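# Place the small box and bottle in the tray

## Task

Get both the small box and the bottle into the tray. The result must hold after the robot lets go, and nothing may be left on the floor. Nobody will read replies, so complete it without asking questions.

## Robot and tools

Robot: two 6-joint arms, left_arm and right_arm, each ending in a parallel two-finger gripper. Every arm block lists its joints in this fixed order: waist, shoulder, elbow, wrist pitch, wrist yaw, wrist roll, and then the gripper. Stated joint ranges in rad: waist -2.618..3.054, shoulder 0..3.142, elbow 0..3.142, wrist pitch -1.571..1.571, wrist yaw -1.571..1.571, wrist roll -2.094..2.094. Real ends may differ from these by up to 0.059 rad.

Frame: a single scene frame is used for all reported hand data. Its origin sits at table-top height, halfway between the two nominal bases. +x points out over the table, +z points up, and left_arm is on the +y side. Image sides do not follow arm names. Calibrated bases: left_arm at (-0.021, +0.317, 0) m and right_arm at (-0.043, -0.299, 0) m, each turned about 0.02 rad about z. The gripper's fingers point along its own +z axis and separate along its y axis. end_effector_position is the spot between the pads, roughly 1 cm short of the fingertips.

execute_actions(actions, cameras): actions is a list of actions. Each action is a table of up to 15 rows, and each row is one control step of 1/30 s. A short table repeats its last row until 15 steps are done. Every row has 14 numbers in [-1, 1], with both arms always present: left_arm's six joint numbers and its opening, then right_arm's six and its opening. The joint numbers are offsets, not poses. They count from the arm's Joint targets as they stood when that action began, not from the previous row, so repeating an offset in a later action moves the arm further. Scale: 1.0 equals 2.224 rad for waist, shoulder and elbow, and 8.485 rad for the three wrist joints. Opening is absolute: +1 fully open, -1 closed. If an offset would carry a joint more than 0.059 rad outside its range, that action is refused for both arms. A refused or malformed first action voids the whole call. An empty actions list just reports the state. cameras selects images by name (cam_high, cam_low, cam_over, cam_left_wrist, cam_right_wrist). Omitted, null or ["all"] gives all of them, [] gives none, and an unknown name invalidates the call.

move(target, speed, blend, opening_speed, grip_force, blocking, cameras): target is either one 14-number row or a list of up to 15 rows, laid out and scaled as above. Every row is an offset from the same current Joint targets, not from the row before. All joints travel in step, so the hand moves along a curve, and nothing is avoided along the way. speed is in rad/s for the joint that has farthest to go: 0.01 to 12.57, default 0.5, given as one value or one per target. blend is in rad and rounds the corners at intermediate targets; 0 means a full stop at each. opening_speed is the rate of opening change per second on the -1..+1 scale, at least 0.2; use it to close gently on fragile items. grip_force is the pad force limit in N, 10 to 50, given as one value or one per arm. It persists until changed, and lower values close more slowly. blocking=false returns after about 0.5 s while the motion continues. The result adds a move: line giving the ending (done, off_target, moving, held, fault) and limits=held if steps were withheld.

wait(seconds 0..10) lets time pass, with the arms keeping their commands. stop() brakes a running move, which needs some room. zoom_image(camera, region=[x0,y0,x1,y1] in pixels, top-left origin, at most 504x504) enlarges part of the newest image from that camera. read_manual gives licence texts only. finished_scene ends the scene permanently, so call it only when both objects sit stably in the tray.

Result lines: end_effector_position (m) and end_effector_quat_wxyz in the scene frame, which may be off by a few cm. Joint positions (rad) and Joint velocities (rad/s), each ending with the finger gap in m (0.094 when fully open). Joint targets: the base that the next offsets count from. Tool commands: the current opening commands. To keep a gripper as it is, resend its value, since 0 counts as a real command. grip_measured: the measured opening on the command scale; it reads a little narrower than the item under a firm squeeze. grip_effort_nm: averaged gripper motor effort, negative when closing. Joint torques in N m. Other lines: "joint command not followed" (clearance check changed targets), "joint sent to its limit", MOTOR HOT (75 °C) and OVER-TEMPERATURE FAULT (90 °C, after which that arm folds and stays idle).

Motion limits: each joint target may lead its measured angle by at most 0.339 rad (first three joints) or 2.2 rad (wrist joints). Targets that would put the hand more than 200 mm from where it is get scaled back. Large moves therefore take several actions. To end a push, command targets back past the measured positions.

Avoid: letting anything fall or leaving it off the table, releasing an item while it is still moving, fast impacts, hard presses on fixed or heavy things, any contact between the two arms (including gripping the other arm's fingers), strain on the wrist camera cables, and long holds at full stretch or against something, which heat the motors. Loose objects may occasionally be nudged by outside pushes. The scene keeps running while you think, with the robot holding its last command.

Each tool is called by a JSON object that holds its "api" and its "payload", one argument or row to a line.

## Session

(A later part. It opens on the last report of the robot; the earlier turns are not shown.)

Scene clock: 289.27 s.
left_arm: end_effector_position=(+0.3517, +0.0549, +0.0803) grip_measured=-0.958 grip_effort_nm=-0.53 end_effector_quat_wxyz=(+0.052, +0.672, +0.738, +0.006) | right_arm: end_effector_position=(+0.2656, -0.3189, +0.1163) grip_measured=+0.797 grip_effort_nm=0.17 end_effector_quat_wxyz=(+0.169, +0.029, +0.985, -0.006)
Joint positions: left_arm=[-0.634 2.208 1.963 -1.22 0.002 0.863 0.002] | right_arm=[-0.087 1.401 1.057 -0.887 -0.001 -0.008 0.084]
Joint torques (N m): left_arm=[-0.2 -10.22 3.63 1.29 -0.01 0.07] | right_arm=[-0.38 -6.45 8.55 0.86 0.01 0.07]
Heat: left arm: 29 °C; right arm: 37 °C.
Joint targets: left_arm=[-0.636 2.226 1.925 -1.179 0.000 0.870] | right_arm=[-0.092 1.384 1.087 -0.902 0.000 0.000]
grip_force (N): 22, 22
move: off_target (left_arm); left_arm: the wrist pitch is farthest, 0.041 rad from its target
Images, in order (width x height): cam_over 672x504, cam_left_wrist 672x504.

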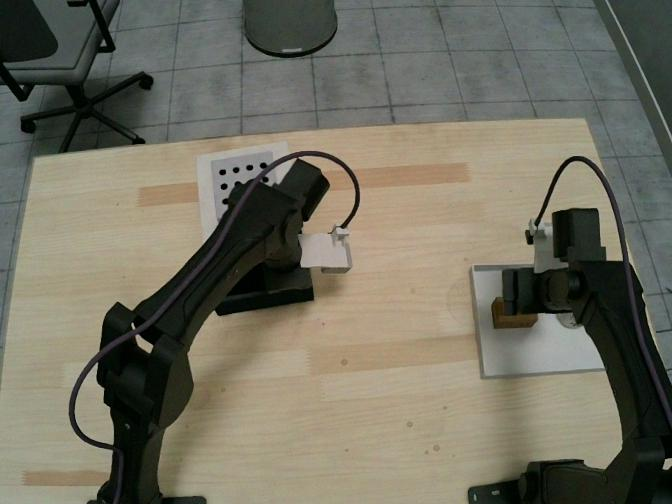

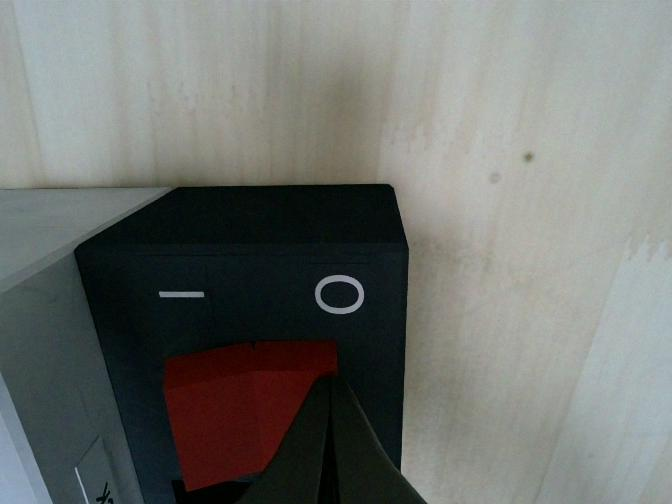

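{"api": "move", "payload": {
  "target": [
    [0,0,0.08,-0.018,0,0,-1,0,0,0,0,0,0,0.8],
    [0.2,-0.22,-0.08,0,0,-0.1,-1,0,0,0,0,0,0,0.8]
  ],
  "speed": [0.25,0.7],
  "blend": [0.05,0]
}}

{"api": "zoom_image", "payload": {
  "camera": "cam_over",
  "region": [180, 130, 350, 330]
}}

Scene clock: 295.17 s.
left_arm: end_effector_position=(+0.3833, +0.2485, +0.2110) grip_measured=-0.958 grip_effort_nm=-0.53 end_effector_quat_wxyz=(+0.197, +0.096, +0.976, -0.013) | right_arm: end_effector_position=(+0.2656, -0.3189, +0.1163) grip_measured=+0.797 grip_effort_nm=0.17 end_effector_quat_wxyz=(+0.169, +0.029, +0.985, -0.006)
Joint positions: left_arm=[-0.191 1.759 1.776 -1.191 -0.001 0.027 0.002] | right_arm=[-0.087 1.401 1.057 -0.887 -0.001 -0.008 0.084]
Joint torques (N m): left_arm=[-0.1 -9.42 4.68 1.58 0.02 -0.03] | right_arm=[-0.44 -6.48 8.5 0.85 0.01 0.07]
Heat: left arm: 30 °C; right arm: 37 °C.
Joint targets: left_arm=[-0.191 1.736 1.747 -1.179 0.000 0.021] | right_arm=[-0.092 1.384 1.087 -0.902 0.000 0.000]
grip_force (N): 22, 22
move: done

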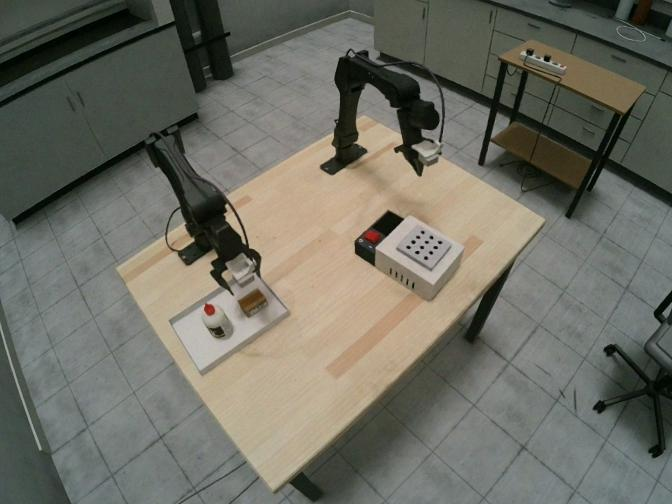

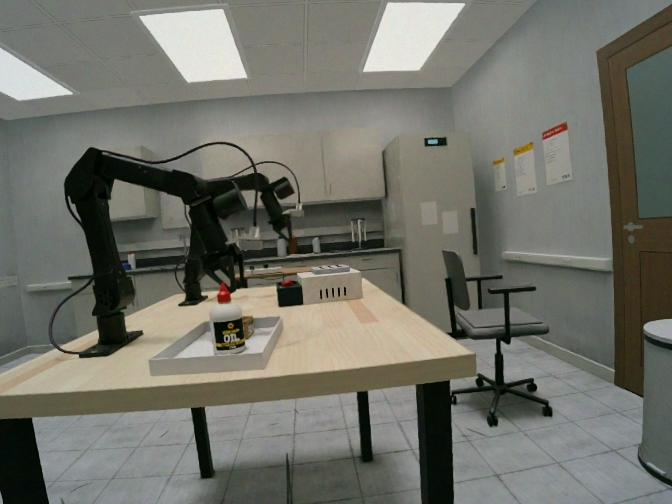

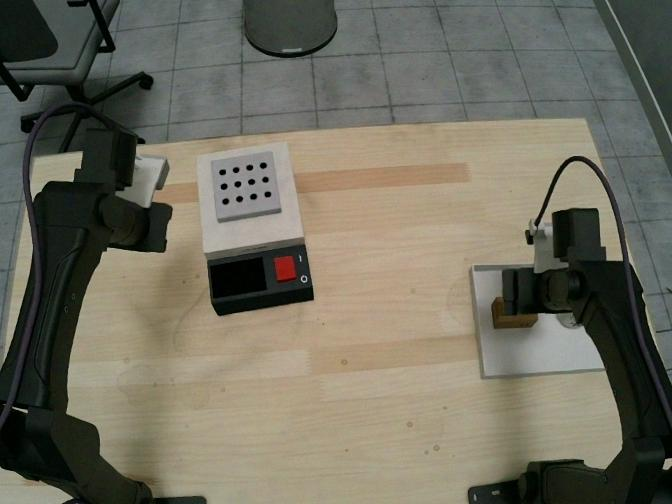

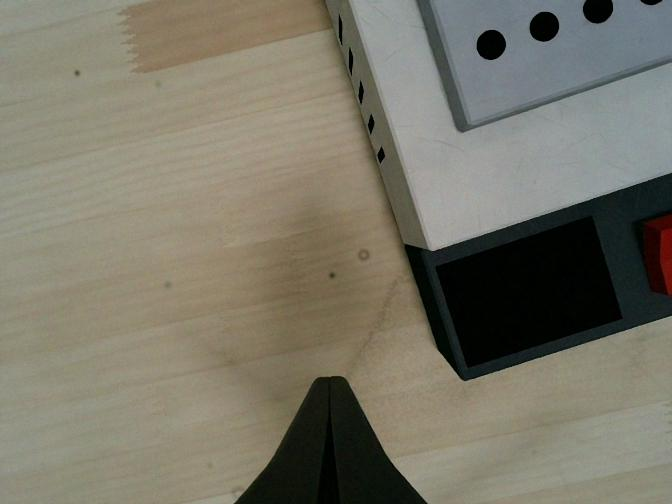

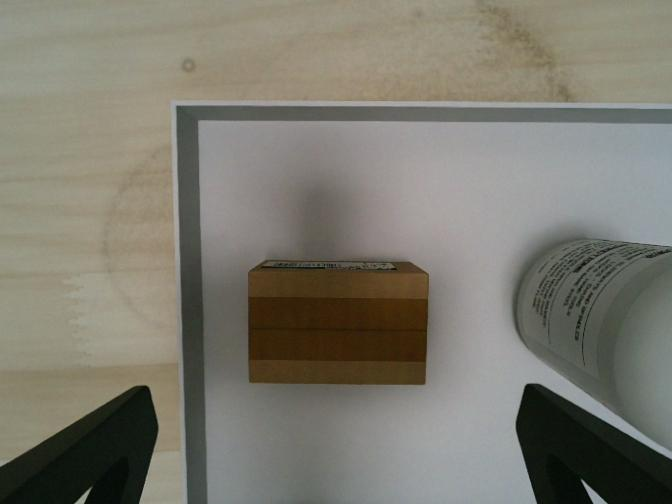

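Scaled by 2.520 from the camera's 672x504 image, which has a finer 960x720 frame.

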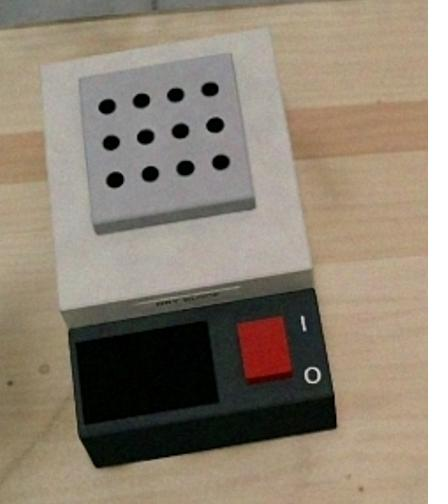

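The heater is off, and both the box and the bottle are in the tray.

{"api": "finished_scene", "payload": {

}}

The scene is finished: the task was done.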